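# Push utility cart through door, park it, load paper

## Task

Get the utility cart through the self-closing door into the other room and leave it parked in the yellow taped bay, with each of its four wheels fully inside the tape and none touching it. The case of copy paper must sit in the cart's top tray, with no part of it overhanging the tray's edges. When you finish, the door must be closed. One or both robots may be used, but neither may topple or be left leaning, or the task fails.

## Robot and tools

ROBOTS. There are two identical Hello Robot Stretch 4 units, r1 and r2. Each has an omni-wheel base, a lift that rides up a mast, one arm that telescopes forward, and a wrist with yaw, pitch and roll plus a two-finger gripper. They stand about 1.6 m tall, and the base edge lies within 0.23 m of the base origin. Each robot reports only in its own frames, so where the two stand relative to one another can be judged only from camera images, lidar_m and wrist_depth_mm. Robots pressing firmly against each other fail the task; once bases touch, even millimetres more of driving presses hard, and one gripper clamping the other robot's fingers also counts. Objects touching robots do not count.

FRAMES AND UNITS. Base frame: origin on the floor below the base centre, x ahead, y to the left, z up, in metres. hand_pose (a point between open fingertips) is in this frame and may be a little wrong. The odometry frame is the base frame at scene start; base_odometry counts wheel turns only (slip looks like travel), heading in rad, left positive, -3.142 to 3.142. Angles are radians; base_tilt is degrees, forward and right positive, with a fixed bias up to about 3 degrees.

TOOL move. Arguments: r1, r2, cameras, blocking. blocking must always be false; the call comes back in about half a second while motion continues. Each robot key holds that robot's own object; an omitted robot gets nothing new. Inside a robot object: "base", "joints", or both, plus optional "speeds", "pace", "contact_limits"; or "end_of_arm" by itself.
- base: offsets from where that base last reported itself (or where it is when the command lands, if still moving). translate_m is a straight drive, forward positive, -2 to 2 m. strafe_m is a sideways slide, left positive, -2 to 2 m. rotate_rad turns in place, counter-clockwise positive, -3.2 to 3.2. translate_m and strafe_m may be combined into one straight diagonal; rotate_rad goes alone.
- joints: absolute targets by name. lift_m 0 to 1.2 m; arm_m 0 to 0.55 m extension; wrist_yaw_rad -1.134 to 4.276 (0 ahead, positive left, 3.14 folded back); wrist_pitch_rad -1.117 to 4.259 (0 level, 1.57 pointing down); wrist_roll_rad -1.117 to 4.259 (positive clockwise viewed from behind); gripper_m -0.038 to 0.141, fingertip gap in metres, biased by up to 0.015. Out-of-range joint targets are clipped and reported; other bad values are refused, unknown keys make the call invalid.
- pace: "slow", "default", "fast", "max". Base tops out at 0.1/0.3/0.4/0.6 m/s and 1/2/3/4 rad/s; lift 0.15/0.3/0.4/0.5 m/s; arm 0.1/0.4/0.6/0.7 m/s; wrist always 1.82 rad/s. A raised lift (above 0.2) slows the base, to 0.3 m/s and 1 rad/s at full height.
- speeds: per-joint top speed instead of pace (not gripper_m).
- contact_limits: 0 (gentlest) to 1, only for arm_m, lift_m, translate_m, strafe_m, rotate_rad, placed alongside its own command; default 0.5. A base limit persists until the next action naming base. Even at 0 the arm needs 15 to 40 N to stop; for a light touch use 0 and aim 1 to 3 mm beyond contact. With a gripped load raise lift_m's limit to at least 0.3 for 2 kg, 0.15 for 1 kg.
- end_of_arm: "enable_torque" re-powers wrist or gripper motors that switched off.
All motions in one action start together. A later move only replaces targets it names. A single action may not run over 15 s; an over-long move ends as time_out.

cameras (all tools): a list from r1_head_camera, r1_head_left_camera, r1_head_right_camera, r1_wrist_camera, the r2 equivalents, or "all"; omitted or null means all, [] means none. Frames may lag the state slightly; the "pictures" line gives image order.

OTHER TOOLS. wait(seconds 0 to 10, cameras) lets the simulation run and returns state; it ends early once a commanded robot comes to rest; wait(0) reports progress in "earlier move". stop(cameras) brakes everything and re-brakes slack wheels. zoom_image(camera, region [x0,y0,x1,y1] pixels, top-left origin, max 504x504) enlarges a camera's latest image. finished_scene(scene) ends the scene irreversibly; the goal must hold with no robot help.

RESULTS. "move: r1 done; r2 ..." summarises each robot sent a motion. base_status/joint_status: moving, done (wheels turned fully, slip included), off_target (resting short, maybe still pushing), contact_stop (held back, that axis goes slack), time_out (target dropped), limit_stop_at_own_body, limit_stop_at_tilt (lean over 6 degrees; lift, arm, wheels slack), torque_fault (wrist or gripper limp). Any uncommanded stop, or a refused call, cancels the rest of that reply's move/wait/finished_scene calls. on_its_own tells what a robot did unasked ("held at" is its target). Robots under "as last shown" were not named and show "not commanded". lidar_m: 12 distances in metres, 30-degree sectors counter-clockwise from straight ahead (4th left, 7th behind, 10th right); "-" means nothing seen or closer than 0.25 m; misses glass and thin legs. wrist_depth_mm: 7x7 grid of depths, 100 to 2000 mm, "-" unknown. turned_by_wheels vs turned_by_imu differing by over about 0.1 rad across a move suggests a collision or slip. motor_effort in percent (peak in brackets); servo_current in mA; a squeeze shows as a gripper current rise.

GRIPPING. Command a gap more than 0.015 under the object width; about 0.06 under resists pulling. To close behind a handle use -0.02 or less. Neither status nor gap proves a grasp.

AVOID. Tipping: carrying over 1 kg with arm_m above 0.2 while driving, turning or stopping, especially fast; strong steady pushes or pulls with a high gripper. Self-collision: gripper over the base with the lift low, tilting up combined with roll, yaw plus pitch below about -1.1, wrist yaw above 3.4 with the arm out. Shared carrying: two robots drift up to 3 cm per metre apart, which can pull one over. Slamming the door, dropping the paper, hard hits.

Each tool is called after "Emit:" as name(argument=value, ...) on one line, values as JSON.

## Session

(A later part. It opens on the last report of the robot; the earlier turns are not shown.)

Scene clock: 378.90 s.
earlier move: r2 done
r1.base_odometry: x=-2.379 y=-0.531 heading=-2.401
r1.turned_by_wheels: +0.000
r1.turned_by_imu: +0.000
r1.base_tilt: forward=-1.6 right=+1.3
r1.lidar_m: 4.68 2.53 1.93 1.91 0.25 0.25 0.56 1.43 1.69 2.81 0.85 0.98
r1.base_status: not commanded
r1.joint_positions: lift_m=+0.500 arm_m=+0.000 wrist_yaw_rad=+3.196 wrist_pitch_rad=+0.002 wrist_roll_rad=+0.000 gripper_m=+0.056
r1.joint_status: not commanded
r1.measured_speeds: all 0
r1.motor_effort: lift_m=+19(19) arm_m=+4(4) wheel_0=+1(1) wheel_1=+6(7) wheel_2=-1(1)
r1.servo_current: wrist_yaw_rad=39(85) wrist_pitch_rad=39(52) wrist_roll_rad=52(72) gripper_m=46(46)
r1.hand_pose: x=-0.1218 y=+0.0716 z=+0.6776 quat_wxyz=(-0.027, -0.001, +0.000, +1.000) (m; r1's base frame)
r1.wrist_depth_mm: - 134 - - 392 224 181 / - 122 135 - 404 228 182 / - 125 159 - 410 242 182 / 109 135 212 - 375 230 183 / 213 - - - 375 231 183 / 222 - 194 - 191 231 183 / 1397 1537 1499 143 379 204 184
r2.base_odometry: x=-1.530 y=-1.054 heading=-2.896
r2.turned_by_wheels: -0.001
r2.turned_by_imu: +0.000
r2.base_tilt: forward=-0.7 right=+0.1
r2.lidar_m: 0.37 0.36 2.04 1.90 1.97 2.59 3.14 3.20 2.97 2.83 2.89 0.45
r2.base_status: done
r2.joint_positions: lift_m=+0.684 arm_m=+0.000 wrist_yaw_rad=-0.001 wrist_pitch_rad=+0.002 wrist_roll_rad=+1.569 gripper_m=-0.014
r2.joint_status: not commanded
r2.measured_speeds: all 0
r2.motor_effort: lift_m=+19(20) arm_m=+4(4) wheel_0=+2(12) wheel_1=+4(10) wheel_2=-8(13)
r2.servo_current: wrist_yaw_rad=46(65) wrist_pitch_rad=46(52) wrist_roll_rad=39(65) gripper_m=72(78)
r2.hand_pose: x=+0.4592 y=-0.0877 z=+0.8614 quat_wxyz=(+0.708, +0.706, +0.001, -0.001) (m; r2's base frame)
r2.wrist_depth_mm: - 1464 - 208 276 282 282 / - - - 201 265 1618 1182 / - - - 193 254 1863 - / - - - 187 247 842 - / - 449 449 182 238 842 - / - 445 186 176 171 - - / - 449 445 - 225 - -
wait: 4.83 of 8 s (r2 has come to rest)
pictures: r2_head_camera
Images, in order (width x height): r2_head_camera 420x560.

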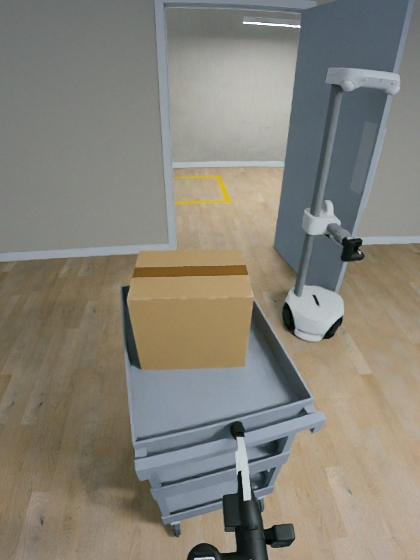

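Emit:
move(blocking=false, r2={"base":{"translate_m":-0.12,"strafe_m":0.12},"pace":"slow"}, cameras=[])

Emit:
wait(seconds=8, cameras=["r2_head_camera"])

Scene clock: 393.83 s.
move: r2 moving
r1: as last shown
r1.lidar_m: 4.68 2.53 1.95 1.90 0.25 0.25 0.60 1.46 1.72 2.80 0.82 1.00
r1.servo_current: wrist_yaw_rad=52(59) wrist_pitch_rad=39(46) wrist_roll_rad=46(65) gripper_m=39(46)
r1.wrist_depth_mm: - 135 - - 394 224 182 / - 122 135 - 402 227 182 / - 125 158 - 404 243 183 / 109 135 212 - 373 229 183 / 213 - - - 377 231 183 / 222 - 194 - 191 231 183 / 1397 1499 1537 143 382 204 184
r2.base_odometry: x=-1.519 y=-1.061 heading=-2.896
r2.turned_by_wheels: +0.000
r2.turned_by_imu: +0.001
r2.base_tilt: forward=-0.7 right=+0.1
r2.lidar_m: 0.35 0.35 2.03 1.90 1.97 2.61 3.12 3.18 2.99 2.83 2.91 0.42
r2.base_status: translate_m moving; strafe_m moving
r2.joint_positions: lift_m=+0.684 arm_m=+0.000 wrist_yaw_rad=-0.001 wrist_pitch_rad=+0.002 wrist_roll_rad=+1.569 gripper_m=-0.014
r2.joint_status: not commanded
r2.measured_speeds: translate_m=-0.036 strafe_m=+0.035 rotate_rad=+0.000 lift_m=+0.000 arm_m=+0.000 wrist_yaw_rad=+0.000 wrist_pitch_rad=+0.000 wrist_roll_rad=+0.000
r2.motor_effort: lift_m=+19(20) arm_m=+4(4) wheel_0=-12(14) wheel_1=+3(6) wheel_2=+9(10)
r2.servo_current: wrist_yaw_rad=33(59) wrist_pitch_rad=39(46) wrist_roll_rad=46(52) gripper_m=72(78)
r2.hand_pose: x=+0.4592 y=-0.0877 z=+0.8614 quat_wxyz=(+0.708, +0.706, +0.001, -0.001) (m; r2's base frame)
r2.wrist_depth_mm: - - - 203 274 283 281 / - - - 198 260 1708 1182 / - - - 191 252 1661 - / - - 442 186 246 842 - / - 449 449 182 239 - - / - 452 186 177 180 - - / - 455 452 - 227 - -
pictures: none
No camera images: "cameras" was empty.

Scene clock: 396.27 s.
earlier move: r2 done
r1.base_odometry: x=-2.379 y=-0.531 heading=-2.401
r1.turned_by_wheels: +0.000
r1.turned_by_imu: +0.000
r1.base_tilt: forward=-1.6 right=+1.3
r1.lidar_m: 4.66 2.57 1.97 1.90 0.25 0.26 0.58 1.45 1.68 2.82 0.92 1.00
r1.base_status: not commanded
r1.joint_positions: lift_m=+0.500 arm_m=+0.000 wrist_yaw_rad=+3.196 wrist_pitch_rad=+0.002 wrist_roll_rad=+0.000 gripper_m=+0.056
r1.joint_status: not commanded
r1.measured_speeds: all 0
r1.motor_effort: lift_m=+19(19) arm_m=+4(4) wheel_0=+1(2) wheel_1=+6(7) wheel_2=-1(1)
r1.servo_current: wrist_yaw_rad=33(65) wrist_pitch_rad=39(52) wrist_roll_rad=39(65) gripper_m=46(52)
r1.hand_pose: x=-0.1218 y=+0.0716 z=+0.6776 quat_wxyz=(-0.027, -0.001, +0.000, +1.000) (m; r1's base frame)
r1.wrist_depth_mm: - 134 - - 394 224 182 / - 122 135 - 399 229 182 / - 125 159 - 410 243 182 / 109 135 211 - 373 230 183 / 213 - - - 373 233 183 / 222 - 194 - 191 231 183 / 1397 1537 1499 143 379 206 184
r2.base_odometry: x=-1.384 y=-1.141 heading=-2.895
r2.turned_by_wheels: +0.001
r2.turned_by_imu: +0.001
r2.base_tilt: forward=-0.6 right=+0.0
r2.lidar_m: 0.42 0.43 1.91 1.79 1.84 2.38 3.00 3.05 3.11 2.95 3.01 0.40
r2.base_status: done
r2.joint_positions: lift_m=+0.684 arm_m=+0.000 wrist_yaw_rad=+0.003 wrist_pitch_rad=+0.002 wrist_roll_rad=+1.569 gripper_m=-0.014
r2.joint_status: not commanded
r2.measured_speeds: all 0
r2.motor_effort: lift_m=+19(20) arm_m=-3(4) wheel_0=-3(14) wheel_1=+4(6) wheel_2=+11(13)
r2.servo_current: wrist_yaw_rad=52(59) wrist_pitch_rad=39(46) wrist_roll_rad=46(59) gripper_m=65(78)
r2.hand_pose: x=+0.4596 y=-0.0864 z=+0.8614 quat_wxyz=(+0.708, +0.706, +0.002, +0.000) (m; r2's base frame)
r2.wrist_depth_mm: - - - 166 224 1464 1160 / - - - 168 226 1576 - / - - 436 170 229 - - / - 449 439 229 231 - - / - 469 459 174 235 831 - / - - 186 176 182 - - / - - 504 - - 1576 -
wait: 2.43 of 8 s (r2 has come to rest)
pictures: r2_head_camera
Images, in order (width x height): r2_head_camera 420x560.

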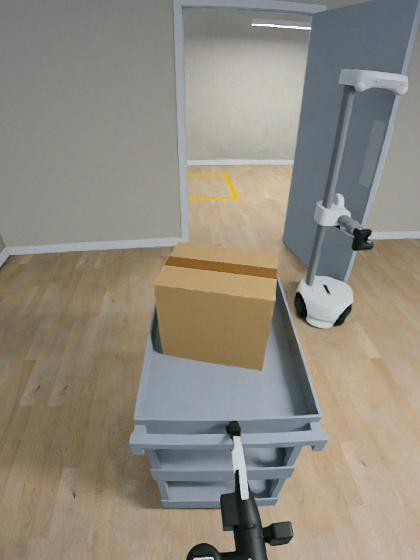

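Emit:
move(blocking=false, r2={"base":{"translate_m":0.02,"strafe_m":0.07},"pace":"slow"}, cameras=[])

Emit:
wait(seconds=3, cameras=[])

Emit:
move(blocking=false, r2={"base":{"translate_m":0.4},"pace":"slow"}, cameras=[])

Emit:
wait(seconds=8, cameras=["r2_head_camera"])

Scene clock: 407.30 s.
move: r2 moving
r1: as last shown
r1.lidar_m: 4.68 2.57 1.95 1.91 0.25 0.25 0.59 1.44 1.71 2.83 0.91 1.00
r1.motor_effort: lift_m=+19(19) arm_m=+4(4) wheel_0=+1(1) wheel_1=+6(7) wheel_2=-1(1)
r1.servo_current: wrist_yaw_rad=46(65) wrist_pitch_rad=46(46) wrist_roll_rad=46(52) gripper_m=39(46)
r1.wrist_depth_mm: - 134 - - 394 224 181 / - 122 135 - 402 227 181 / - 125 159 - 407 244 182 / 109 135 211 - 377 230 183 / 213 - - - 377 231 183 / 223 - 193 - 191 231 183 / 1430 1537 1537 143 377 204 184
r2.base_odometry: x=-1.384 y=-1.154 heading=-2.896
r2.turned_by_wheels: -0.001
r2.turned_by_imu: +0.000
r2.base_tilt: forward=-0.7 right=+0.1
r2.lidar_m: 0.41 0.42 1.88 1.76 1.85 2.37 3.01 3.05 3.13 2.96 3.08 0.42
r2.base_status: translate_m moving; strafe_m moving
r2.joint_positions: lift_m=+0.684 arm_m=+0.000 wrist_yaw_rad=+0.001 wrist_pitch_rad=+0.002 wrist_roll_rad=+1.569 gripper_m=-0.014
r2.joint_status: not commanded
r2.measured_speeds: translate_m=+0.012 strafe_m=+0.047 rotate_rad=-0.002 lift_m=+0.000 arm_m=+0.000 wrist_yaw_rad=-0.034 wrist_pitch_rad=+0.000 wrist_roll_rad=+0.000
r2.motor_effort: lift_m=+19(20) arm_m=-3(4) wheel_0=-6(9) wheel_1=+7(8) wheel_2=-6(11)
r2.servo_current: wrist_yaw_rad=59(65) wrist_pitch_rad=39(46) wrist_roll_rad=52(65) gripper_m=72(78)
r2.hand_pose: x=+0.4593 y=-0.0872 z=+0.8614 quat_wxyz=(+0.708, +0.706, +0.001, -0.001) (m; r2's base frame)
r2.wrist_depth_mm: - - - 169 228 1464 1182 / - - - 170 229 1576 - / - - 473 172 231 - - / - 445 439 232 233 - - / - 469 462 174 235 831 - / - - 186 177 181 - - / - - 500 - - 1576 -
pictures: none
No camera images: "cameras" was empty.

Scene clock: 408.77 s.
earlier move: r2 done
r1.base_odometry: x=-2.379 y=-0.531 heading=-2.401
r1.turned_by_wheels: +0.000
r1.turned_by_imu: +0.000
r1.base_tilt: forward=-1.6 right=+1.3
r1.lidar_m: 4.67 2.56 1.95 1.90 0.25 0.25 0.58 1.44 1.71 2.82 0.94 1.05
r1.base_status: not commanded
r1.joint_positions: lift_m=+0.500 arm_m=+0.000 wrist_yaw_rad=+3.196 wrist_pitch_rad=+0.002 wrist_roll_rad=+0.000 gripper_m=+0.056
r1.joint_status: not commanded
r1.measured_speeds: all 0
r1.motor_effort: lift_m=+19(19) arm_m=+4(4) wheel_0=+1(1) wheel_1=+6(7) wheel_2=-1(1)
r1.servo_current: wrist_yaw_rad=46(65) wrist_pitch_rad=33(59) wrist_roll_rad=46(65) gripper_m=46(46)
r1.hand_pose: x=-0.1218 y=+0.0716 z=+0.6776 quat_wxyz=(-0.027, -0.001, +0.000, +1.000) (m; r1's base frame)
r1.wrist_depth_mm: - 135 - - 394 224 182 / - 122 134 - 402 227 182 / - 125 159 - 410 243 182 / 109 135 211 - 375 231 182 / 213 - - - 375 231 183 / 223 - 194 - 190 231 183 / 1397 1576 1537 143 379 204 184
r2.base_odometry: x=-1.386 y=-1.214 heading=-2.896
r2.turned_by_wheels: +0.000
r2.turned_by_imu: +0.000
r2.base_tilt: forward=-0.7 right=+0.0
r2.lidar_m: 0.41 0.45 1.85 1.72 1.77 2.33 3.02 3.10 3.20 2.99 3.10 0.42
r2.base_status: done
r2.joint_positions: lift_m=+0.684 arm_m=+0.000 wrist_yaw_rad=-0.009 wrist_pitch_rad=+0.002 wrist_roll_rad=+1.569 gripper_m=-0.014
r2.joint_status: not commanded
r2.measured_speeds: all 0
r2.motor_effort: lift_m=+19(20) arm_m=-3(4) wheel_0=-3(15) wheel_1=+4(8) wheel_2=-10(15)
r2.servo_current: wrist_yaw_rad=59(72) wrist_pitch_rad=46(46) wrist_roll_rad=39(65) gripper_m=72(78)
r2.hand_pose: x=+0.4585 y=-0.0899 z=+0.8614 quat_wxyz=(+0.708, +0.706, -0.002, -0.004) (m; r2's base frame)
r2.wrist_depth_mm: - - - 159 216 1430 1160 / - - - 161 220 759 - / - 442 430 166 224 - - / - 449 442 227 229 - - / - - 466 172 233 - - / - - 187 176 181 - - / - - - - - 549 517
wait: 1.47 of 3 s (r2 has come to rest)
pictures: none
No camera images: "cameras" was empty.

Scene clock: 409.27 s.
move: r2 moving
r1: as last shown
r1.lidar_m: 4.69 2.56 1.95 1.92 0.25 0.26 0.60 1.47 1.73 2.82 0.92 1.05
r1.servo_current: wrist_yaw_rad=52(72) wrist_pitch_rad=39(52) wrist_roll_rad=46(52) gripper_m=46(46)
r1.wrist_depth_mm: - 134 - - 397 225 182 / - 122 135 - 399 226 181 / - 125 159 - 410 244 182 / 109 135 211 - 375 230 182 / 213 - - - 373 232 183 / 222 - 194 - 191 230 182 / 1366 1576 1499 143 382 205 184
r2.base_odometry: x=-1.398 y=-1.217 heading=-2.896
r2.turned_by_wheels: +0.000
r2.turned_by_imu: +0.000
r2.base_tilt: forward=-0.7 right=+0.1
r2.lidar_m: 0.38 0.43 1.79 1.73 1.79 2.34 3.03 3.13 3.20 3.03 3.10 0.41
r2.base_status: translate_m moving
r2.joint_positions: lift_m=+0.684 arm_m=+0.000 wrist_yaw_rad=-0.009 wrist_pitch_rad=+0.002 wrist_roll_rad=+1.569 gripper_m=-0.014
r2.joint_status: not commanded
r2.measured_speeds: translate_m=+0.048 strafe_m=+0.000 rotate_rad=-0.001 lift_m=+0.000 arm_m=+0.000 wrist_yaw_rad=+0.000 wrist_pitch_rad=+0.000 wrist_roll_rad=+0.000
r2.motor_effort: lift_m=+19(20) arm_m=+2(3) wheel_0=+6(9) wheel_1=+6(8) wheel_2=-15(16)
r2.servo_current: wrist_yaw_rad=65(72) wrist_pitch_rad=39(46) wrist_roll_rad=59(59) gripper_m=78(78)
r2.hand_pose: x=+0.4585 y=-0.0899 z=+0.8614 quat_wxyz=(+0.708, +0.706, -0.002, -0.004) (m; r2's base frame)
r2.wrist_depth_mm: - - - 158 216 1499 1182 / - - - 160 219 759 - / - 459 424 165 223 - - / - 449 439 167 228 - - / - - 466 171 232 - - / - - 188 174 181 - - / - - 517 - - 1618 525
pictures: none
No camera images: "cameras" was empty.

Scene clock: 414.03 s.
earlier move: r2 done
r1.base_odometry: x=-2.379 y=-0.531 heading=-2.401
r1.turned_by_wheels: +0.000
r1.turned_by_imu: +0.000
r1.base_tilt: forward=-1.6 right=+1.3
r1.lidar_m: 4.69 2.53 1.97 1.89 0.25 0.25 0.55 1.47 1.72 0.79 0.79 1.19
r1.base_status: not commanded
r1.joint_positions: lift_m=+0.500 arm_m=+0.000 wrist_yaw_rad=+3.196 wrist_pitch_rad=+0.002 wrist_roll_rad=+0.000 gripper_m=+0.056
r1.joint_status: not commanded
r1.measured_speeds: all 0
r1.motor_effort: lift_m=+19(19) arm_m=+4(4) wheel_0=+1(1) wheel_1=+7(7) wheel_2=-1(1)
r1.servo_current: wrist_yaw_rad=52(72) wrist_pitch_rad=46(52) wrist_roll_rad=46(65) gripper_m=39(52)
r1.hand_pose: x=-0.1218 y=+0.0716 z=+0.6776 quat_wxyz=(-0.027, -0.001, +0.000, +1.000) (m; r1's base frame)
r1.wrist_depth_mm: - 135 - - 392 225 182 / - 122 134 - 404 227 182 / - 125 158 - 410 244 183 / 109 136 211 - 375 231 182 / 213 - - - 375 232 184 / 223 - 193 - 191 231 183 / 1397 1576 1499 143 382 204 183
r2.base_odometry: x=-1.774 y=-1.312 heading=-2.895
r2.turned_by_wheels: +0.001
r2.turned_by_imu: +0.004
r2.base_tilt: forward=-0.7 right=+0.0
r2.lidar_m: 0.38 0.40 1.86 1.72 1.81 2.36 3.42 3.49 3.18 3.00 3.10 0.45
r2.base_status: done
r2.joint_positions: lift_m=+0.684 arm_m=+0.000 wrist_yaw_rad=+0.003 wrist_pitch_rad=+0.002 wrist_roll_rad=+1.569 gripper_m=-0.014
r2.joint_status: not commanded
r2.measured_speeds: all 0
r2.motor_effort: lift_m=+19(20) arm_m=+4(4) wheel_0=+9(15) wheel_1=+5(9) wheel_2=-5(16)
r2.servo_current: wrist_yaw_rad=46(72) wrist_pitch_rad=39(52) wrist_roll_rad=59(59) gripper_m=72(78)
r2.hand_pose: x=+0.4595 y=-0.0867 z=+0.8614 quat_wxyz=(+0.708, +0.706, +0.002, +0.000) (m; r2's base frame)
r2.wrist_depth_mm: - - - 176 236 1618 1138 / - - - 176 236 1661 591 / - - - 176 235 831 - / - 439 439 176 235 831 - / - 455 452 174 235 - - / - - 188 174 181 - - / - - 480 - - 125 -
wait: 4.77 of 8 s (r2 has come to rest)
pictures: r2_head_camera
Images, in order (width x height): r2_head_camera 420x560.

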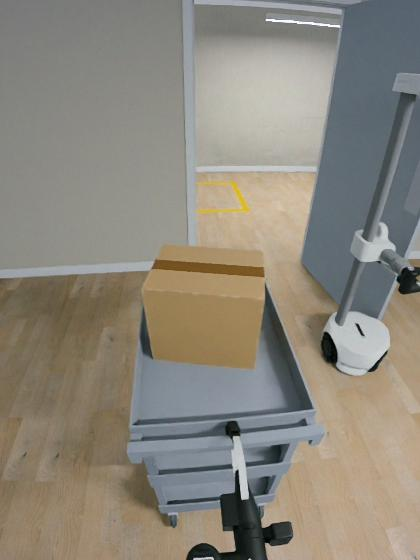

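Emit:
move(blocking=false, r2={"base":{"translate_m":-0.25,"strafe_m":0.2},"pace":"slow"}, cameras=[])

Emit:
wait(seconds=8, cameras=["r2_head_camera"])

Scene clock: 423.63 s.
move: r2 moving
r1: as last shown
r1.lidar_m: 4.68 2.54 1.94 1.90 0.25 0.25 0.58 1.44 1.70 0.79 0.78 1.17
r1.motor_effort: lift_m=+19(19) arm_m=+4(4) wheel_0=+1(1) wheel_1=+6(7) wheel_2=-1(1)
r1.servo_current: wrist_yaw_rad=59(59) wrist_pitch_rad=39(46) wrist_roll_rad=52(65) gripper_m=39(52)
r1.wrist_depth_mm: - 134 - - 394 224 181 / - 122 134 - 399 227 182 / - 125 158 - 407 243 182 / 109 135 211 - 375 230 183 / 213 - - - 375 231 183 / 222 - 194 - 190 232 183 / 1430 1499 1537 143 377 204 184
r2.base_odometry: x=-1.762 y=-1.317 heading=-2.894
r2.turned_by_wheels: +0.000
r2.turned_by_imu: +0.001
r2.base_tilt: forward=-0.7 right=+0.1
r2.lidar_m: 0.39 0.40 1.83 1.72 1.79 2.39 3.42 3.50 3.17 3.01 3.10 0.44
r2.base_status: translate_m moving; strafe_m moving
r2.joint_positions: lift_m=+0.684 arm_m=+0.000 wrist_yaw_rad=+0.003 wrist_pitch_rad=+0.002 wrist_roll_rad=+1.569 gripper_m=-0.014
r2.joint_status: not commanded
r2.measured_speeds: translate_m=-0.042 strafe_m=+0.033 rotate_rad=-0.001 lift_m=+0.000 arm_m=+0.000 wrist_yaw_rad=+0.000 wrist_pitch_rad=+0.000 wrist_roll_rad=+0.000
r2.motor_effort: lift_m=+19(20) arm_m=+4(4) wheel_0=-9(9) wheel_1=+6(6) wheel_2=+11(14)
r2.servo_current: wrist_yaw_rad=39(59) wrist_pitch_rad=46(46) wrist_roll_rad=39(59) gripper_m=72(72)
r2.hand_pose: x=+0.4595 y=-0.0866 z=+0.8614 quat_wxyz=(+0.708, +0.706, +0.002, +0.000) (m; r2's base frame)
r2.wrist_depth_mm: - - - 177 237 1537 1160 / - - - 177 237 1708 597 / - - - 176 237 831 - / - 445 442 236 236 831 - / - 459 455 176 236 - - / - - 186 176 182 - - / - - 480 - - 123 -
pictures: none
No camera images: "cameras" was empty.

Scene clock: 427.57 s.
earlier move: r2 done
r1.base_odometry: x=-2.379 y=-0.531 heading=-2.401
r1.turned_by_wheels: +0.000
r1.turned_by_imu: +0.000
r1.base_tilt: forward=-1.6 right=+1.3
r1.lidar_m: 4.67 2.57 1.94 1.90 0.25 0.25 0.57 1.45 1.69 1.29 0.95 1.47
r1.base_status: not commanded
r1.joint_positions: lift_m=+0.500 arm_m=+0.000 wrist_yaw_rad=+3.196 wrist_pitch_rad=+0.002 wrist_roll_rad=+0.000 gripper_m=+0.056
r1.joint_status: not commanded
r1.measured_speeds: all 0
r1.motor_effort: lift_m=+19(19) arm_m=+4(4) wheel_0=+0(2) wheel_1=+6(7) wheel_2=-1(1)
r1.servo_current: wrist_yaw_rad=59(72) wrist_pitch_rad=39(52) wrist_roll_rad=39(72) gripper_m=39(52)
r1.hand_pose: x=-0.1218 y=+0.0716 z=+0.6776 quat_wxyz=(-0.027, -0.001, +0.000, +1.000) (m; r1's base frame)
r1.wrist_depth_mm: - 134 - - 394 224 181 / - 122 135 - 402 229 182 / - 125 158 - 404 244 183 / 109 135 211 - 375 231 183 / 213 - - - 375 231 183 / 222 - 195 - 191 231 183 / 1397 1576 1537 143 382 204 183
r2.base_odometry: x=-1.483 y=-1.444 heading=-2.894
r2.turned_by_wheels: +0.000
r2.turned_by_imu: +0.001
r2.base_tilt: forward=-0.7 right=+0.1
r2.lidar_m: 0.41 0.47 1.63 1.52 1.58 2.05 3.19 3.25 3.40 3.20 3.31 0.41
r2.base_status: done
r2.joint_positions: lift_m=+0.684 arm_m=+0.000 wrist_yaw_rad=+0.003 wrist_pitch_rad=+0.002 wrist_roll_rad=+1.569 gripper_m=-0.014
r2.joint_status: not commanded
r2.measured_speeds: all 0
r2.motor_effort: lift_m=+19(20) arm_m=-3(4) wheel_0=-3(14) wheel_1=+4(6) wheel_2=+10(14)
r2.servo_current: wrist_yaw_rad=46(59) wrist_pitch_rad=46(52) wrist_roll_rad=39(59) gripper_m=72(78)
r2.hand_pose: x=+0.4596 y=-0.0865 z=+0.8614 quat_wxyz=(+0.708, +0.706, +0.002, +0.000) (m; r2's base frame)
r2.wrist_depth_mm: - - - 141 195 723 - / - - 477 146 202 759 - / - 418 413 151 212 - - / - 459 449 161 220 842 - / - - 488 168 231 - - / - - 186 177 181 1708 - / - - - - - 1499 488
wait: 3.93 of 8 s (r2 has come to rest)
pictures: r2_head_camera
Images, in order (width x height): r2_head_camera 420x560.

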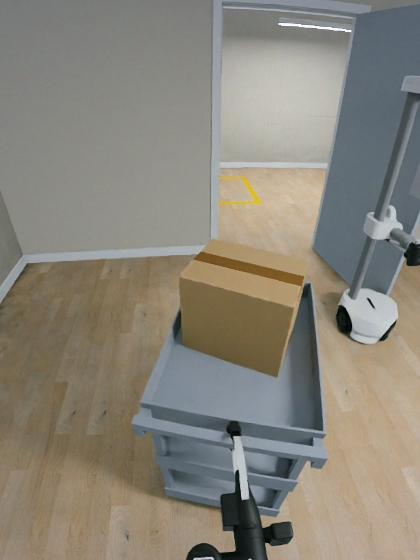

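Emit:
move(blocking=false, r2={"base":{"translate_m":0.0,"strafe_m":0.12},"pace":"slow"}, cameras=[])

Emit:
wait(seconds=4, cameras=[])

Emit:
move(blocking=false, r2={"base":{"translate_m":0.45,"strafe_m":-0.12},"pace":"slow"}, cameras=[])

Emit:
wait(seconds=8, cameras=["r2_head_camera"])

Scene clock: 439.50 s.
move: r2 moving
r1: as last shown
r1.lidar_m: 4.68 2.54 1.96 1.89 0.25 0.26 0.59 1.44 1.72 1.29 0.97 1.48
r1.motor_effort: lift_m=+19(19) arm_m=+4(4) wheel_0=+1(1) wheel_1=+6(7) wheel_2=-1(1)
r1.servo_current: wrist_yaw_rad=46(59) wrist_pitch_rad=46(46) wrist_roll_rad=52(59) gripper_m=46(46)
r1.wrist_depth_mm: - 134 - - 397 224 182 / - 122 134 - 402 227 181 / - 125 158 - 404 243 183 / 109 135 211 - 373 230 182 / 213 - - - 377 231 183 / 222 - 193 - 191 232 183 / 1397 1499 1537 143 377 205 185
r2.base_odometry: x=-1.479 y=-1.458 heading=-2.894
r2.turned_by_wheels: +0.000
r2.turned_by_imu: +0.000
r2.base_tilt: forward=-0.6 right=+0.1
r2.lidar_m: 0.42 0.47 1.61 1.51 1.56 2.05 3.17 3.25 3.40 3.22 3.35 0.42
r2.base_status: translate_m moving; strafe_m moving
r2.joint_positions: lift_m=+0.684 arm_m=+0.000 wrist_yaw_rad=+0.000 wrist_pitch_rad=+0.002 wrist_roll_rad=+1.569 gripper_m=-0.014
r2.joint_status: not commanded
r2.measured_speeds: translate_m=+0.000 strafe_m=+0.055 rotate_rad=-0.002 lift_m=+0.000 arm_m=+0.000 wrist_yaw_rad=-0.030 wrist_pitch_rad=+0.000 wrist_roll_rad=+0.000
r2.motor_effort: lift_m=+19(20) arm_m=-3(4) wheel_0=-13(13) wheel_1=+8(8) wheel_2=-1(9)
r2.servo_current: wrist_yaw_rad=46(59) wrist_pitch_rad=39(46) wrist_roll_rad=33(52) gripper_m=72(78)
r2.hand_pose: x=+0.4593 y=-0.0873 z=+0.8614 quat_wxyz=(+0.708, +0.706, +0.001, -0.001) (m; r2's base frame)
r2.wrist_depth_mm: - - - 144 198 1366 - / - - 504 149 206 778 - / - 418 415 154 213 - - / - 459 445 163 222 831 - / - - 488 169 231 - - / - - 185 177 182 1921 - / - - - - - 1537 492
pictures: none
No camera images: "cameras" was empty.

Scene clock: 441.33 s.
earlier move: r2 done
r1.base_odometry: x=-2.379 y=-0.531 heading=-2.401
r1.turned_by_wheels: +0.000
r1.turned_by_imu: +0.000
r1.base_tilt: forward=-1.6 right=+1.3
r1.lidar_m: 4.69 2.53 1.95 1.90 0.25 0.25 0.54 1.46 1.71 1.28 1.01 1.88
r1.base_status: not commanded
r1.joint_positions: lift_m=+0.500 arm_m=+0.000 wrist_yaw_rad=+3.196 wrist_pitch_rad=+0.002 wrist_roll_rad=+0.000 gripper_m=+0.056
r1.joint_status: not commanded
r1.measured_speeds: all 0
r1.motor_effort: lift_m=+19(19) arm_m=+4(4) wheel_0=+0(1) wheel_1=+6(7) wheel_2=-1(1)
r1.servo_current: wrist_yaw_rad=46(78) wrist_pitch_rad=39(52) wrist_roll_rad=65(65) gripper_m=39(46)
r1.hand_pose: x=-0.1218 y=+0.0716 z=+0.6776 quat_wxyz=(-0.027, -0.001, +0.000, +1.000) (m; r1's base frame)
r1.wrist_depth_mm: - 135 - - 394 225 182 / - 122 135 - 402 227 182 / - 125 159 - 410 243 182 / 109 135 211 - 373 230 182 / 212 - - - 377 233 183 / 223 - 194 - 190 232 183 / 1397 1537 1499 143 379 205 183
r2.base_odometry: x=-1.453 y=-1.560 heading=-2.894
r2.turned_by_wheels: +0.000
r2.turned_by_imu: +0.000
r2.base_tilt: forward=-0.7 right=+0.1
r2.lidar_m: 0.43 0.54 1.49 1.40 1.47 1.87 3.16 3.27 3.53 3.34 2.03 0.38
r2.base_status: done
r2.joint_positions: lift_m=+0.684 arm_m=+0.000 wrist_yaw_rad=-0.008 wrist_pitch_rad=+0.002 wrist_roll_rad=+1.569 gripper_m=-0.014
r2.joint_status: not commanded
r2.measured_speeds: all 0
r2.motor_effort: lift_m=+19(20) arm_m=-4(4) wheel_0=-6(18) wheel_1=+5(8) wheel_2=+0(9)
r2.servo_current: wrist_yaw_rad=52(65) wrist_pitch_rad=46(46) wrist_roll_rad=46(65) gripper_m=72(78)
r2.hand_pose: x=+0.4586 y=-0.0898 z=+0.8614 quat_wxyz=(+0.708, +0.706, -0.002, -0.004) (m; r2's base frame)
r2.wrist_depth_mm: - - 554 126 179 - - / - 387 387 130 190 - - / - 421 418 139 204 - - / - 480 462 148 214 - - / - - 517 161 229 - - / - - 185 174 180 1618 508 / - - - - - 1499 466
wait: 1.83 of 4 s (r2 has come to rest)
pictures: none
No camera images: "cameras" was empty.

Scene clock: 441.83 s.
move: r2 moving
r1: as last shown
r1.lidar_m: 4.68 2.56 1.94 1.88 0.25 0.26 0.58 1.46 1.70 1.27 0.99 1.87
r1.motor_effort: lift_m=+19(19) arm_m=+4(4) wheel_0=+1(1) wheel_1=+6(7) wheel_2=-1(1)
r1.servo_current: wrist_yaw_rad=33(65) wrist_pitch_rad=46(46) wrist_roll_rad=46(65) gripper_m=39(46)
r1.wrist_depth_mm: - 135 - - 397 224 182 / - 122 135 - 402 227 182 / - 125 159 - 407 243 182 / 109 135 211 - 373 230 183 / 213 - - - 377 232 183 / 222 - 194 - 191 231 183 / 1430 1499 1537 143 377 204 183
r2.base_odometry: x=-1.466 y=-1.560 heading=-2.894
r2.turned_by_wheels: +0.000
r2.turned_by_imu: +0.000
r2.base_tilt: forward=-0.7 right=+0.1
r2.lidar_m: 0.43 0.53 1.48 1.42 1.47 1.92 3.20 3.27 3.52 3.33 1.96 0.40
r2.base_status: translate_m moving; strafe_m moving
r2.joint_positions: lift_m=+0.684 arm_m=+0.000 wrist_yaw_rad=-0.008 wrist_pitch_rad=+0.002 wrist_roll_rad=+1.569 gripper_m=-0.014
r2.joint_status: not commanded
r2.measured_speeds: translate_m=+0.049 strafe_m=-0.012 rotate_rad=+0.002 lift_m=+0.000 arm_m=+0.000 wrist_yaw_rad=+0.000 wrist_pitch_rad=+0.000 wrist_roll_rad=+0.000
r2.motor_effort: lift_m=+19(20) arm_m=+0(4) wheel_0=+8(8) wheel_1=+5(8) wheel_2=-14(15)
r2.servo_current: wrist_yaw_rad=65(65) wrist_pitch_rad=39(46) wrist_roll_rad=39(59) gripper_m=72(78)
r2.hand_pose: x=+0.4585 y=-0.0898 z=+0.8614 quat_wxyz=(+0.708, +0.706, -0.002, -0.004) (m; r2's base frame)
r2.wrist_depth_mm: - - 517 123 178 - - / - 382 382 128 187 - - / - 424 415 137 199 - - / - 484 459 146 212 - - / - - 521 159 227 - - / - - 188 172 180 1618 504 / - - - - - 1618 466
pictures: none
No camera images: "cameras" was empty.

Scene clock: 447.23 s.
earlier move: r2 done
r1.base_odometry: x=-2.379 y=-0.531 heading=-2.401
r1.turned_by_wheels: +0.000
r1.turned_by_imu: +0.000
r1.base_tilt: forward=-1.6 right=+1.3
r1.lidar_m: 4.68 2.56 1.97 1.90 0.25 0.25 0.57 1.45 1.71 0.71 0.77 4.31
r1.base_status: not commanded
r1.joint_positions: lift_m=+0.500 arm_m=+0.000 wrist_yaw_rad=+3.196 wrist_pitch_rad=+0.002 wrist_roll_rad=+0.000 gripper_m=+0.056
r1.joint_status: not commanded
r1.measured_speeds: all 0
r1.motor_effort: lift_m=+19(19) arm_m=+4(4) wheel_0=+1(2) wheel_1=+6(7) wheel_2=-1(1)
r1.servo_current: wrist_yaw_rad=46(72) wrist_pitch_rad=46(52) wrist_roll_rad=52(72) gripper_m=39(52)
r1.hand_pose: x=-0.1218 y=+0.0716 z=+0.6776 quat_wxyz=(-0.027, -0.001, +0.000, +1.000) (m; r1's base frame)
r1.wrist_depth_mm: - 134 - - 394 224 182 / - 122 135 - 402 228 182 / - 125 159 - 407 244 182 / 109 135 211 - 375 230 182 / 213 - - - 377 231 183 / 223 - 193 - 191 232 183 / 1430 1576 1537 143 379 204 184
r2.base_odometry: x=-1.919 y=-1.555 heading=-2.893
r2.turned_by_wheels: +0.000
r2.turned_by_imu: +0.004
r2.base_tilt: forward=-0.7 right=+0.0
r2.lidar_m: 0.44 0.51 1.65 1.54 1.59 2.08 3.67 3.70 3.38 3.20 1.45 0.39
r2.base_status: done
r2.joint_positions: lift_m=+0.684 arm_m=+0.000 wrist_yaw_rad=+0.004 wrist_pitch_rad=+0.002 wrist_roll_rad=+1.569 gripper_m=-0.014
r2.joint_status: not commanded
r2.measured_speeds: all 0
r2.motor_effort: lift_m=+19(20) arm_m=+4(4) wheel_0=+8(16) wheel_1=+5(9) wheel_2=-5(15)
r2.servo_current: wrist_yaw_rad=52(65) wrist_pitch_rad=46(52) wrist_roll_rad=52(65) gripper_m=78(78)
r2.hand_pose: x=+0.4597 y=-0.0861 z=+0.8614 quat_wxyz=(+0.708, +0.706, +0.002, +0.001) (m; r2's base frame)
r2.wrist_depth_mm: - - 521 120 176 - - / - 379 382 126 184 - - / - 410 413 134 196 - - / - 459 459 144 211 - - / - 517 521 154 226 - - / - - 183 170 181 1618 508 / - - - - - 1430 469
wait: 5.40 of 8 s (r2 has come to rest)
pictures: r2_head_camera
Images, in order (width x height): r2_head_camera 420x560.

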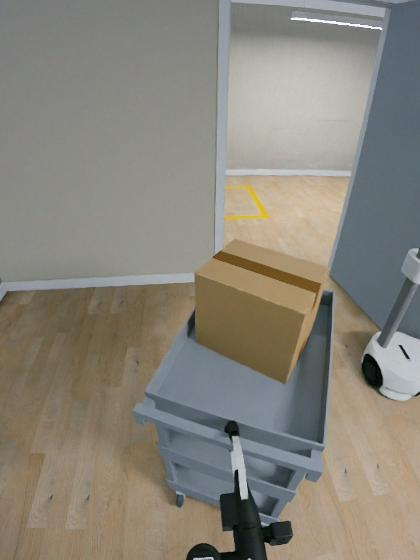

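Emit:
move(blocking=false, r2={"base":{"translate_m":0.4,"strafe_m":-0.11},"pace":"slow"}, cameras=[])

Emit:
wait(seconds=8, cameras=["r2_head_camera","r2_head_right_camera"])

Scene clock: 456.90 s.
move: r2 moving
r1: as last shown
r1.lidar_m: 4.69 2.53 1.95 1.91 0.25 0.25 0.59 1.44 1.69 0.72 0.80 4.31
r1.motor_effort: lift_m=+19(19) arm_m=+4(4) wheel_0=+1(1) wheel_1=+6(7) wheel_2=-1(1)
r1.servo_current: wrist_yaw_rad=39(65) wrist_pitch_rad=46(52) wrist_roll_rad=52(59) gripper_m=46(46)
r1.wrist_depth_mm: - 135 - - 392 224 181 / - 122 134 - 402 227 182 / - 125 159 - 404 243 182 / 109 135 211 - 375 230 183 / 213 - - - 377 231 183 / 222 - 194 - 190 232 183 / 1397 1499 1537 143 379 205 184
r2.base_odometry: x=-1.932 y=-1.554 heading=-2.893
r2.turned_by_wheels: +0.001
r2.turned_by_imu: +0.001
r2.base_tilt: forward=-0.7 right=+0.1
r2.lidar_m: 0.43 0.52 1.65 1.51 1.60 2.11 3.69 3.74 3.37 3.19 1.45 0.38
r2.base_status: translate_m moving; strafe_m moving
r2.joint_positions: lift_m=+0.684 arm_m=+0.000 wrist_yaw_rad=+0.004 wrist_pitch_rad=+0.002 wrist_roll_rad=+1.569 gripper_m=-0.014
r2.joint_status: not commanded
r2.measured_speeds: translate_m=+0.048 strafe_m=-0.013 rotate_rad=-0.002 lift_m=+0.000 arm_m=+0.000 wrist_yaw_rad=+0.000 wrist_pitch_rad=+0.000 wrist_roll_rad=+0.000
r2.motor_effort: lift_m=+19(20) arm_m=+4(4) wheel_0=+12(18) wheel_1=+6(7) wheel_2=-8(11)
r2.servo_current: wrist_yaw_rad=52(59) wrist_pitch_rad=39(46) wrist_roll_rad=46(59) gripper_m=72(72)
r2.hand_pose: x=+0.4597 y=-0.0861 z=+0.8614 quat_wxyz=(+0.708, +0.706, +0.002, +0.001) (m; r2's base frame)
r2.wrist_depth_mm: - 1921 521 120 176 - - / - 377 379 126 184 - - / - 421 413 134 196 - - / - 459 459 144 211 - - / - 512 517 154 225 - - / - - 183 170 182 1618 512 / - - - - - 1430 469
pictures: none
No camera images: "cameras" was empty.

Scene clock: 461.80 s.
earlier move: r2 done
r1.base_odometry: x=-2.379 y=-0.531 heading=-2.401
r1.turned_by_wheels: +0.000
r1.turned_by_imu: +0.000
r1.base_tilt: forward=-1.6 right=+1.2
r1.lidar_m: 4.68 2.54 1.98 1.91 0.25 0.25 0.60 1.43 0.67 0.68 0.88 4.29
r1.base_status: not commanded
r1.joint_positions: lift_m=+0.500 arm_m=+0.000 wrist_yaw_rad=+3.196 wrist_pitch_rad=+0.002 wrist_roll_rad=+0.000 gripper_m=+0.056
r1.joint_status: not commanded
r1.measured_speeds: all 0
r1.motor_effort: lift_m=+19(19) arm_m=+4(4) wheel_0=+0(1) wheel_1=+6(7) wheel_2=-1(1)
r1.servo_current: wrist_yaw_rad=46(72) wrist_pitch_rad=46(52) wrist_roll_rad=46(65) gripper_m=39(52)
r1.hand_pose: x=-0.1218 y=+0.0716 z=+0.6776 quat_wxyz=(-0.027, -0.001, +0.000, +1.000) (m; r1's base frame)
r1.wrist_depth_mm: - 135 - - 394 224 181 / - 122 135 - 402 228 182 / - 125 158 - 407 244 182 / 109 135 211 - 373 231 183 / 213 - - - 377 232 183 / 224 - 193 - 191 231 183 / 1397 1499 1537 143 377 204 183
r2.base_odometry: x=-2.333 y=-1.547 heading=-2.892
r2.turned_by_wheels: +0.000
r2.turned_by_imu: +0.004
r2.base_tilt: forward=-0.7 right=+0.1
r2.lidar_m: 0.43 0.45 1.74 1.67 1.72 2.32 4.12 4.13 3.23 3.08 1.12 0.41
r2.base_status: done
r2.joint_positions: lift_m=+0.684 arm_m=+0.000 wrist_yaw_rad=+0.004 wrist_pitch_rad=+0.002 wrist_roll_rad=+1.569 gripper_m=-0.014
r2.joint_status: not commanded
r2.measured_speeds: all 0
r2.motor_effort: lift_m=+19(20) arm_m=+4(4) wheel_0=+9(18) wheel_1=+4(8) wheel_2=-3(11)
r2.servo_current: wrist_yaw_rad=59(65) wrist_pitch_rad=39(46) wrist_roll_rad=39(59) gripper_m=72(78)
r2.hand_pose: x=+0.4597 y=-0.0861 z=+0.8614 quat_wxyz=(+0.708, +0.706, +0.002, +0.001) (m; r2's base frame)
r2.wrist_depth_mm: - - - 132 188 - - / - 484 430 139 196 - - / - 415 413 145 208 - - / 1618 455 452 154 219 - - / - 492 492 164 228 - - / - - 188 172 181 1576 - / - - - - - 1397 480
wait: 4.90 of 8 s (r2 has come to rest)
pictures: r2_head_camera, r2_head_right_camera
Images, in order (width x height): r2_head_camera 420x560, r2_head_right_camera 420x672.

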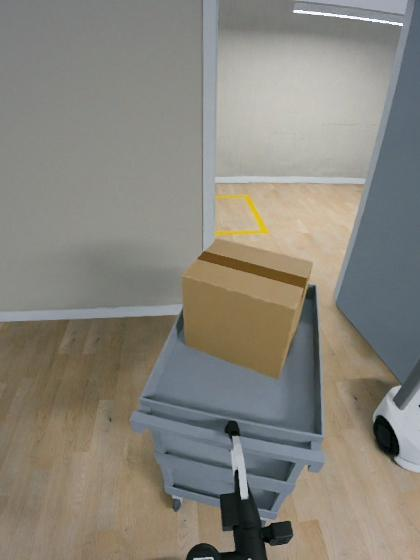

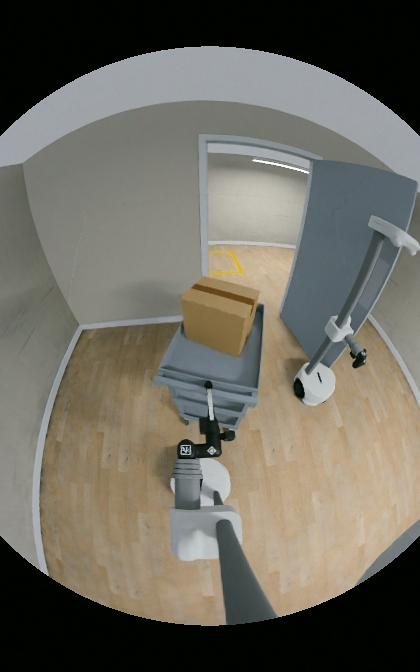

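Emit:
move(blocking=false, r2={"base":{"translate_m":0.38,"strafe_m":-0.17},"pace":"slow"}, cameras=[])

Emit:
wait(seconds=8, cameras=["r2_head_camera","r2_head_right_camera"])

Scene clock: 470.20 s.
move: r2 moving
r1: as last shown
r1.base_tilt: forward=-1.6 right=+1.3
r1.lidar_m: 4.69 2.53 1.96 1.90 0.25 0.26 0.61 1.45 0.64 0.68 0.88 4.32
r1.motor_effort: lift_m=+19(19) arm_m=+4(4) wheel_0=+1(1) wheel_1=+7(7) wheel_2=-1(1)
r1.servo_current: wrist_yaw_rad=39(59) wrist_pitch_rad=52(52) wrist_roll_rad=26(52) gripper_m=39(46)
r1.wrist_depth_mm: - 134 - - 394 224 182 / - 122 135 - 402 228 182 / - 125 158 - 407 244 182 / 109 135 212 - 375 230 183 / 213 - - - 375 231 183 / 221 - 193 - 190 231 183 / 1397 1537 1499 143 377 204 183
r2.base_odometry: x=-2.347 y=-1.544 heading=-2.892
r2.turned_by_wheels: +0.001
r2.turned_by_imu: +0.001
r2.base_tilt: forward=-0.7 right=+0.1
r2.lidar_m: 0.41 0.47 1.75 1.68 1.72 2.33 4.14 4.15 3.22 3.04 1.09 0.40
r2.base_status: translate_m moving; strafe_m moving
r2.joint_positions: lift_m=+0.684 arm_m=+0.000 wrist_yaw_rad=+0.004 wrist_pitch_rad=+0.002 wrist_roll_rad=+1.569 gripper_m=-0.014
r2.joint_status: not commanded
r2.measured_speeds: translate_m=+0.048 strafe_m=-0.021 rotate_rad=+0.002 lift_m=+0.000 arm_m=+0.000 wrist_yaw_rad=+0.000 wrist_pitch_rad=+0.000 wrist_roll_rad=+0.000
r2.motor_effort: lift_m=+19(20) arm_m=+4(4) wheel_0=+14(15) wheel_1=+6(6) wheel_2=-9(11)
r2.servo_current: wrist_yaw_rad=46(59) wrist_pitch_rad=39(46) wrist_roll_rad=59(59) gripper_m=78(78)
r2.hand_pose: x=+0.4597 y=-0.0861 z=+0.8614 quat_wxyz=(+0.708, +0.706, +0.002, +0.001) (m; r2's base frame)
r2.wrist_depth_mm: - - - 132 187 - - / 1618 492 433 138 196 - - / 1618 418 413 145 208 - - / 1576 455 449 154 217 - - / - 496 492 165 229 - - / - - 189 172 181 - - / - - - - - 1430 484
pictures: none
No camera images: "cameras" was empty.

Scene clock: 475.07 s.
earlier move: r2 done
r1.base_odometry: x=-2.379 y=-0.531 heading=-2.401
r1.turned_by_wheels: +0.000
r1.turned_by_imu: +0.000
r1.base_tilt: forward=-1.6 right=+1.3
r1.lidar_m: 4.69 2.55 1.96 1.91 0.25 0.25 0.59 0.80 0.64 0.63 0.79 4.30
r1.base_status: not commanded
r1.joint_positions: lift_m=+0.500 arm_m=+0.000 wrist_yaw_rad=+3.196 wrist_pitch_rad=+0.002 wrist_roll_rad=+0.000 gripper_m=+0.056
r1.joint_status: not commanded
r1.measured_speeds: all 0
r1.motor_effort: lift_m=+19(19) arm_m=+4(4) wheel_0=+1(1) wheel_1=+6(7) wheel_2=-1(1)
r1.servo_current: wrist_yaw_rad=46(72) wrist_pitch_rad=39(52) wrist_roll_rad=46(65) gripper_m=39(52)
r1.hand_pose: x=-0.1218 y=+0.0716 z=+0.6776 quat_wxyz=(-0.027, -0.001, +0.000, +1.000) (m; r1's base frame)
r1.wrist_depth_mm: - 134 - - 392 224 182 / - 122 135 - 402 227 182 / - 125 158 - 410 244 182 / 109 135 212 - 375 230 183 / 213 - - - 375 232 183 / 222 - 193 - 191 232 183 / 1397 1537 1537 143 379 205 183
r2.base_odometry: x=-2.743 y=-1.476 heading=-2.892
r2.turned_by_wheels: +0.000
r2.turned_by_imu: +0.004
r2.base_tilt: forward=-0.6 right=+0.1
r2.lidar_m: 0.40 0.43 1.95 1.87 1.91 2.55 - 4.27 3.03 0.86 0.78 0.42
r2.base_status: done
r2.joint_positions: lift_m=+0.684 arm_m=+0.000 wrist_yaw_rad=+0.004 wrist_pitch_rad=+0.002 wrist_roll_rad=+1.569 gripper_m=-0.014
r2.joint_status: not commanded
r2.measured_speeds: all 0
r2.motor_effort: lift_m=+20(20) arm_m=+4(4) wheel_0=+9(16) wheel_1=+5(8) wheel_2=-4(11)
r2.servo_current: wrist_yaw_rad=39(65) wrist_pitch_rad=39(52) wrist_roll_rad=39(59) gripper_m=72(78)
r2.hand_pose: x=+0.4597 y=-0.0861 z=+0.8614 quat_wxyz=(+0.708, +0.706, +0.002, +0.001) (m; r2's base frame)
r2.wrist_depth_mm: - - - 160 216 1576 1182 / - - - 162 220 1499 - / - - 427 165 224 - - / - 445 439 169 228 - - / - 462 466 172 233 842 - / - 480 187 174 181 - - / - - - - - - -
wait: 4.87 of 8 s (r2 has come to rest)
pictures: r2_head_camera, r2_head_right_camera
Images, in order (width x height): r2_head_camera 420x560, r2_head_right_camera 420x672.

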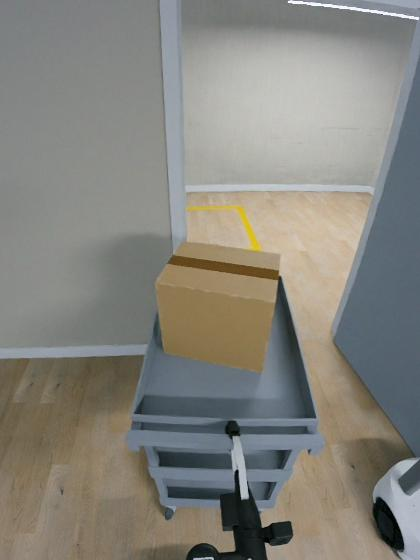

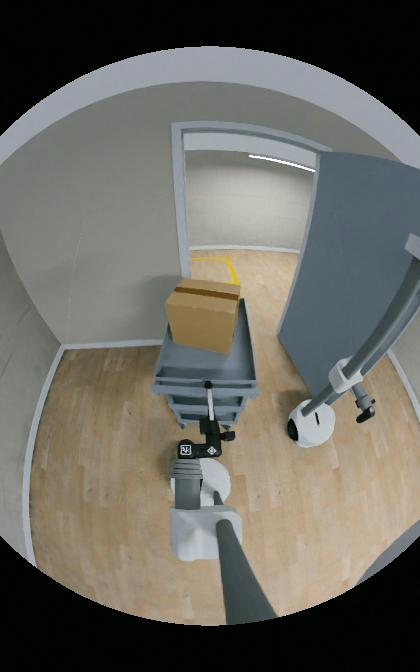

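Emit:
move(blocking=false, r2={"base":{"translate_m":-0.15,"strafe_m":0.2},"pace":"slow"}, cameras=[])

Emit:
wait(seconds=6, cameras=[])

Emit:
move(blocking=false, r2={"base":{"translate_m":0.4,"strafe_m":-0.18},"pace":"slow"}, cameras=[])

Emit:
wait(seconds=8, cameras=["r2_head_camera"])

Scene clock: 485.60 s.
move: r2 moving
r1: as last shown
r1.lidar_m: 4.68 2.57 1.97 1.89 0.25 0.26 0.59 0.79 0.64 0.64 0.81 4.30
r1.servo_current: wrist_yaw_rad=46(59) wrist_pitch_rad=46(46) wrist_roll_rad=33(59) gripper_m=39(46)
r1.wrist_depth_mm: - 135 - - 399 224 181 / - 122 135 - 399 228 182 / - 125 158 - 410 244 182 / 109 135 212 - 375 230 183 / 213 - - - 375 232 183 / 222 - 194 - 190 231 183 / 1397 1576 1537 143 377 204 183
r2.base_odometry: x=-2.734 y=-1.484 heading=-2.891
r2.turned_by_wheels: +0.001
r2.turned_by_imu: +0.001
r2.base_tilt: forward=-0.7 right=+0.1
r2.lidar_m: 0.41 0.43 1.96 1.84 1.93 2.56 - 4.29 3.05 0.84 0.80 0.44
r2.base_status: translate_m moving; strafe_m moving
r2.joint_positions: lift_m=+0.684 arm_m=+0.000 wrist_yaw_rad=+0.004 wrist_pitch_rad=+0.002 wrist_roll_rad=+1.569 gripper_m=-0.014
r2.joint_status: not commanded
r2.measured_speeds: translate_m=-0.029 strafe_m=+0.039 rotate_rad=-0.002 lift_m=+0.000 arm_m=+0.000 wrist_yaw_rad=+0.000 wrist_pitch_rad=+0.000 wrist_roll_rad=+0.000
r2.motor_effort: lift_m=+20(20) arm_m=+4(4) wheel_0=-5(12) wheel_1=+7(7) wheel_2=+9(13)
r2.servo_current: wrist_yaw_rad=52(59) wrist_pitch_rad=39(46) wrist_roll_rad=52(52) gripper_m=72(72)
r2.hand_pose: x=+0.4597 y=-0.0861 z=+0.8614 quat_wxyz=(+0.708, +0.706, +0.002, +0.001) (m; r2's base frame)
r2.wrist_depth_mm: - - - 160 217 1708 1160 / - - - 163 221 1464 - / - - 427 167 225 - - / - 445 439 170 229 - - / - 466 462 172 233 842 - / - 484 186 175 182 - - / - 122 - - - - -
pictures: none
No camera images: "cameras" was empty.

Scene clock: 488.87 s.
earlier move: r2 done
r1.base_odometry: x=-2.379 y=-0.531 heading=-2.401
r1.turned_by_wheels: +0.000
r1.turned_by_imu: +0.000
r1.base_tilt: forward=-1.6 right=+1.2
r1.lidar_m: 4.69 2.55 1.94 1.91 0.25 0.25 0.57 1.45 0.73 0.75 1.04 4.32
r1.base_status: not commanded
r1.joint_positions: lift_m=+0.500 arm_m=+0.000 wrist_yaw_rad=+3.196 wrist_pitch_rad=+0.002 wrist_roll_rad=+0.000 gripper_m=+0.056
r1.joint_status: not commanded
r1.measured_speeds: all 0
r1.motor_effort: lift_m=+19(19) arm_m=+4(4) wheel_0=+1(1) wheel_1=+6(7) wheel_2=-1(1)
r1.servo_current: wrist_yaw_rad=46(72) wrist_pitch_rad=39(52) wrist_roll_rad=59(72) gripper_m=39(52)
r1.hand_pose: x=-0.1218 y=+0.0716 z=+0.6776 quat_wxyz=(-0.027, -0.001, +0.000, +1.000) (m; r1's base frame)
r1.wrist_depth_mm: - 134 - - 394 224 182 / - 122 134 - 399 227 182 / - 125 159 - 407 244 183 / 109 135 211 - 377 231 182 / 213 - - - 375 232 183 / 222 - 193 - 191 231 183 / 1397 1499 1537 143 379 204 183
r2.base_odometry: x=-2.549 y=-1.632 heading=-2.891
r2.turned_by_wheels: +0.000
r2.turned_by_imu: +0.000
r2.base_tilt: forward=-0.7 right=+0.1
r2.lidar_m: 0.43 0.50 1.75 1.65 1.70 2.24 - 4.37 3.27 1.28 1.04 0.40
r2.base_status: done
r2.joint_positions: lift_m=+0.684 arm_m=+0.000 wrist_yaw_rad=+0.000 wrist_pitch_rad=+0.002 wrist_roll_rad=+1.569 gripper_m=-0.014
r2.joint_status: not commanded
r2.measured_speeds: all 0
r2.motor_effort: lift_m=+20(20) arm_m=+4(4) wheel_0=-4(14) wheel_1=+4(7) wheel_2=+9(13)
r2.servo_current: wrist_yaw_rad=52(59) wrist_pitch_rad=39(46) wrist_roll_rad=52(59) gripper_m=72(78)
r2.hand_pose: x=+0.4593 y=-0.0874 z=+0.8614 quat_wxyz=(+0.708, +0.706, +0.001, -0.001) (m; r2's base frame)
r2.wrist_depth_mm: - - - - 181 - - / - 387 394 132 191 - - / - 424 415 141 205 - - / - 466 459 150 217 - - / - 508 508 162 229 - - / - - 183 173 180 - - / - - - - - 122 473
wait: 3.27 of 6 s (r2 has come to rest)
pictures: none
No camera images: "cameras" was empty.

Scene clock: 489.37 s.
move: r2 moving
r1: as last shown
r1.lidar_m: 4.69 2.55 1.95 1.88 0.25 0.25 0.60 1.44 0.73 0.75 1.03 4.30
r1.servo_current: wrist_yaw_rad=46(59) wrist_pitch_rad=26(46) wrist_roll_rad=46(65) gripper_m=39(46)
r1.wrist_depth_mm: - 135 - - 392 225 182 / - 122 135 - 399 228 182 / - 125 158 - 407 244 183 / 109 135 211 - 370 231 182 / 212 - - - 377 232 182 / 222 - 194 - 191 232 183 / 1430 1499 1499 143 377 204 184
r2.base_odometry: x=-2.562 y=-1.630 heading=-2.891
r2.turned_by_wheels: +0.000
r2.turned_by_imu: +0.000
r2.base_tilt: forward=-0.7 right=+0.1
r2.lidar_m: 0.43 0.49 1.78 1.65 1.71 2.30 - 4.40 3.23 1.19 1.04 0.39
r2.base_status: translate_m moving; strafe_m moving
r2.joint_positions: lift_m=+0.684 arm_m=+0.000 wrist_yaw_rad=+0.000 wrist_pitch_rad=+0.002 wrist_roll_rad=+1.569 gripper_m=-0.014
r2.joint_status: not commanded
r2.measured_speeds: translate_m=+0.048 strafe_m=-0.022 rotate_rad=-0.005 lift_m=+0.000 arm_m=+0.000 wrist_yaw_rad=+0.000 wrist_pitch_rad=+0.000 wrist_roll_rad=+0.000
r2.motor_effort: lift_m=+19(20) arm_m=+4(4) wheel_0=+13(13) wheel_1=+6(8) wheel_2=-13(14)
r2.servo_current: wrist_yaw_rad=46(59) wrist_pitch_rad=46(46) wrist_roll_rad=52(52) gripper_m=72(85)
r2.hand_pose: x=+0.4593 y=-0.0874 z=+0.8614 quat_wxyz=(+0.708, +0.706, +0.001, -0.001) (m; r2's base frame)
r2.wrist_depth_mm: - - - - 183 - - / - 399 389 135 193 - - / - 421 415 142 205 - - / - 459 452 151 217 - - / - 500 504 164 229 - - / - - 185 172 181 - 530 / - 123 - - - 124 469
pictures: none
No camera images: "cameras" was empty.

Scene clock: 494.47 s.
earlier move: r2 done
r1.base_odometry: x=-2.379 y=-0.531 heading=-2.401
r1.turned_by_wheels: +0.000
r1.turned_by_imu: +0.000
r1.base_tilt: forward=-1.6 right=+1.3
r1.lidar_m: 4.69 2.57 1.95 1.90 0.25 0.25 0.59 0.82 0.74 0.76 3.00 4.29
r1.base_status: not commanded
r1.joint_positions: lift_m=+0.500 arm_m=+0.000 wrist_yaw_rad=+3.196 wrist_pitch_rad=+0.002 wrist_roll_rad=+0.000 gripper_m=+0.056
r1.joint_status: not commanded
r1.measured_speeds: all 0
r1.motor_effort: lift_m=+19(19) arm_m=+4(4) wheel_0=+0(2) wheel_1=+6(7) wheel_2=-1(1)
r1.servo_current: wrist_yaw_rad=39(72) wrist_pitch_rad=52(52) wrist_roll_rad=39(72) gripper_m=39(46)
r1.hand_pose: x=-0.1218 y=+0.0716 z=+0.6776 quat_wxyz=(-0.027, -0.001, +0.000, +1.000) (m; r1's base frame)
r1.wrist_depth_mm: - 134 - - 397 225 182 / - 122 135 - 402 227 182 / - 125 158 - 410 243 183 / 109 135 211 - 377 230 183 / 213 - - - 377 231 183 / 222 - 195 - 191 233 183 / 220 1098 1537 143 379 204 183
r2.base_odometry: x=-2.981 y=-1.558 heading=-2.890
r2.turned_by_wheels: +0.001
r2.turned_by_imu: +0.004
r2.base_tilt: forward=-0.7 right=+0.0
r2.lidar_m: 0.37 0.45 1.63 1.85 1.93 2.55 - 4.30 3.06 0.75 0.81 0.41
r2.base_status: done
r2.joint_positions: lift_m=+0.684 arm_m=+0.000 wrist_yaw_rad=+0.004 wrist_pitch_rad=+0.002 wrist_roll_rad=+1.569 gripper_m=-0.014
r2.joint_status: not commanded
r2.measured_speeds: all 0
r2.motor_effort: lift_m=+19(20) arm_m=+4(4) wheel_0=+9(17) wheel_1=+4(8) wheel_2=-3(15)
r2.servo_current: wrist_yaw_rad=52(65) wrist_pitch_rad=39(52) wrist_roll_rad=46(65) gripper_m=72(85)
r2.hand_pose: x=+0.4597 y=-0.0861 z=+0.8614 quat_wxyz=(+0.708, +0.706, +0.002, +0.001) (m; r2's base frame)
r2.wrist_depth_mm: - - - 151 207 1576 1078 / - - - 156 213 759 - / - 424 418 160 218 - - / - 449 439 165 225 - - / - 477 469 171 231 - - / - 504 187 174 181 - - / - - - - - 123 500
wait: 5.10 of 8 s (r2 has come to rest)
pictures: r2_head_camera
Images, in order (width x height): r2_head_camera 420x560.

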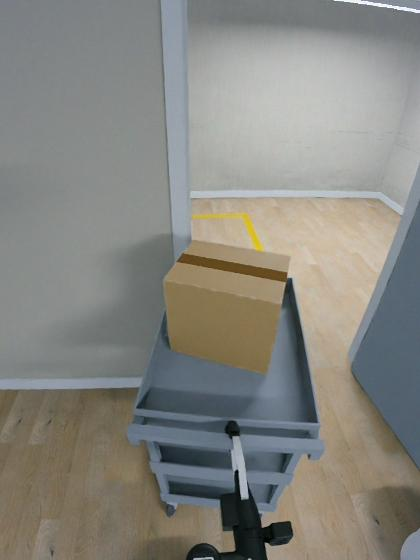

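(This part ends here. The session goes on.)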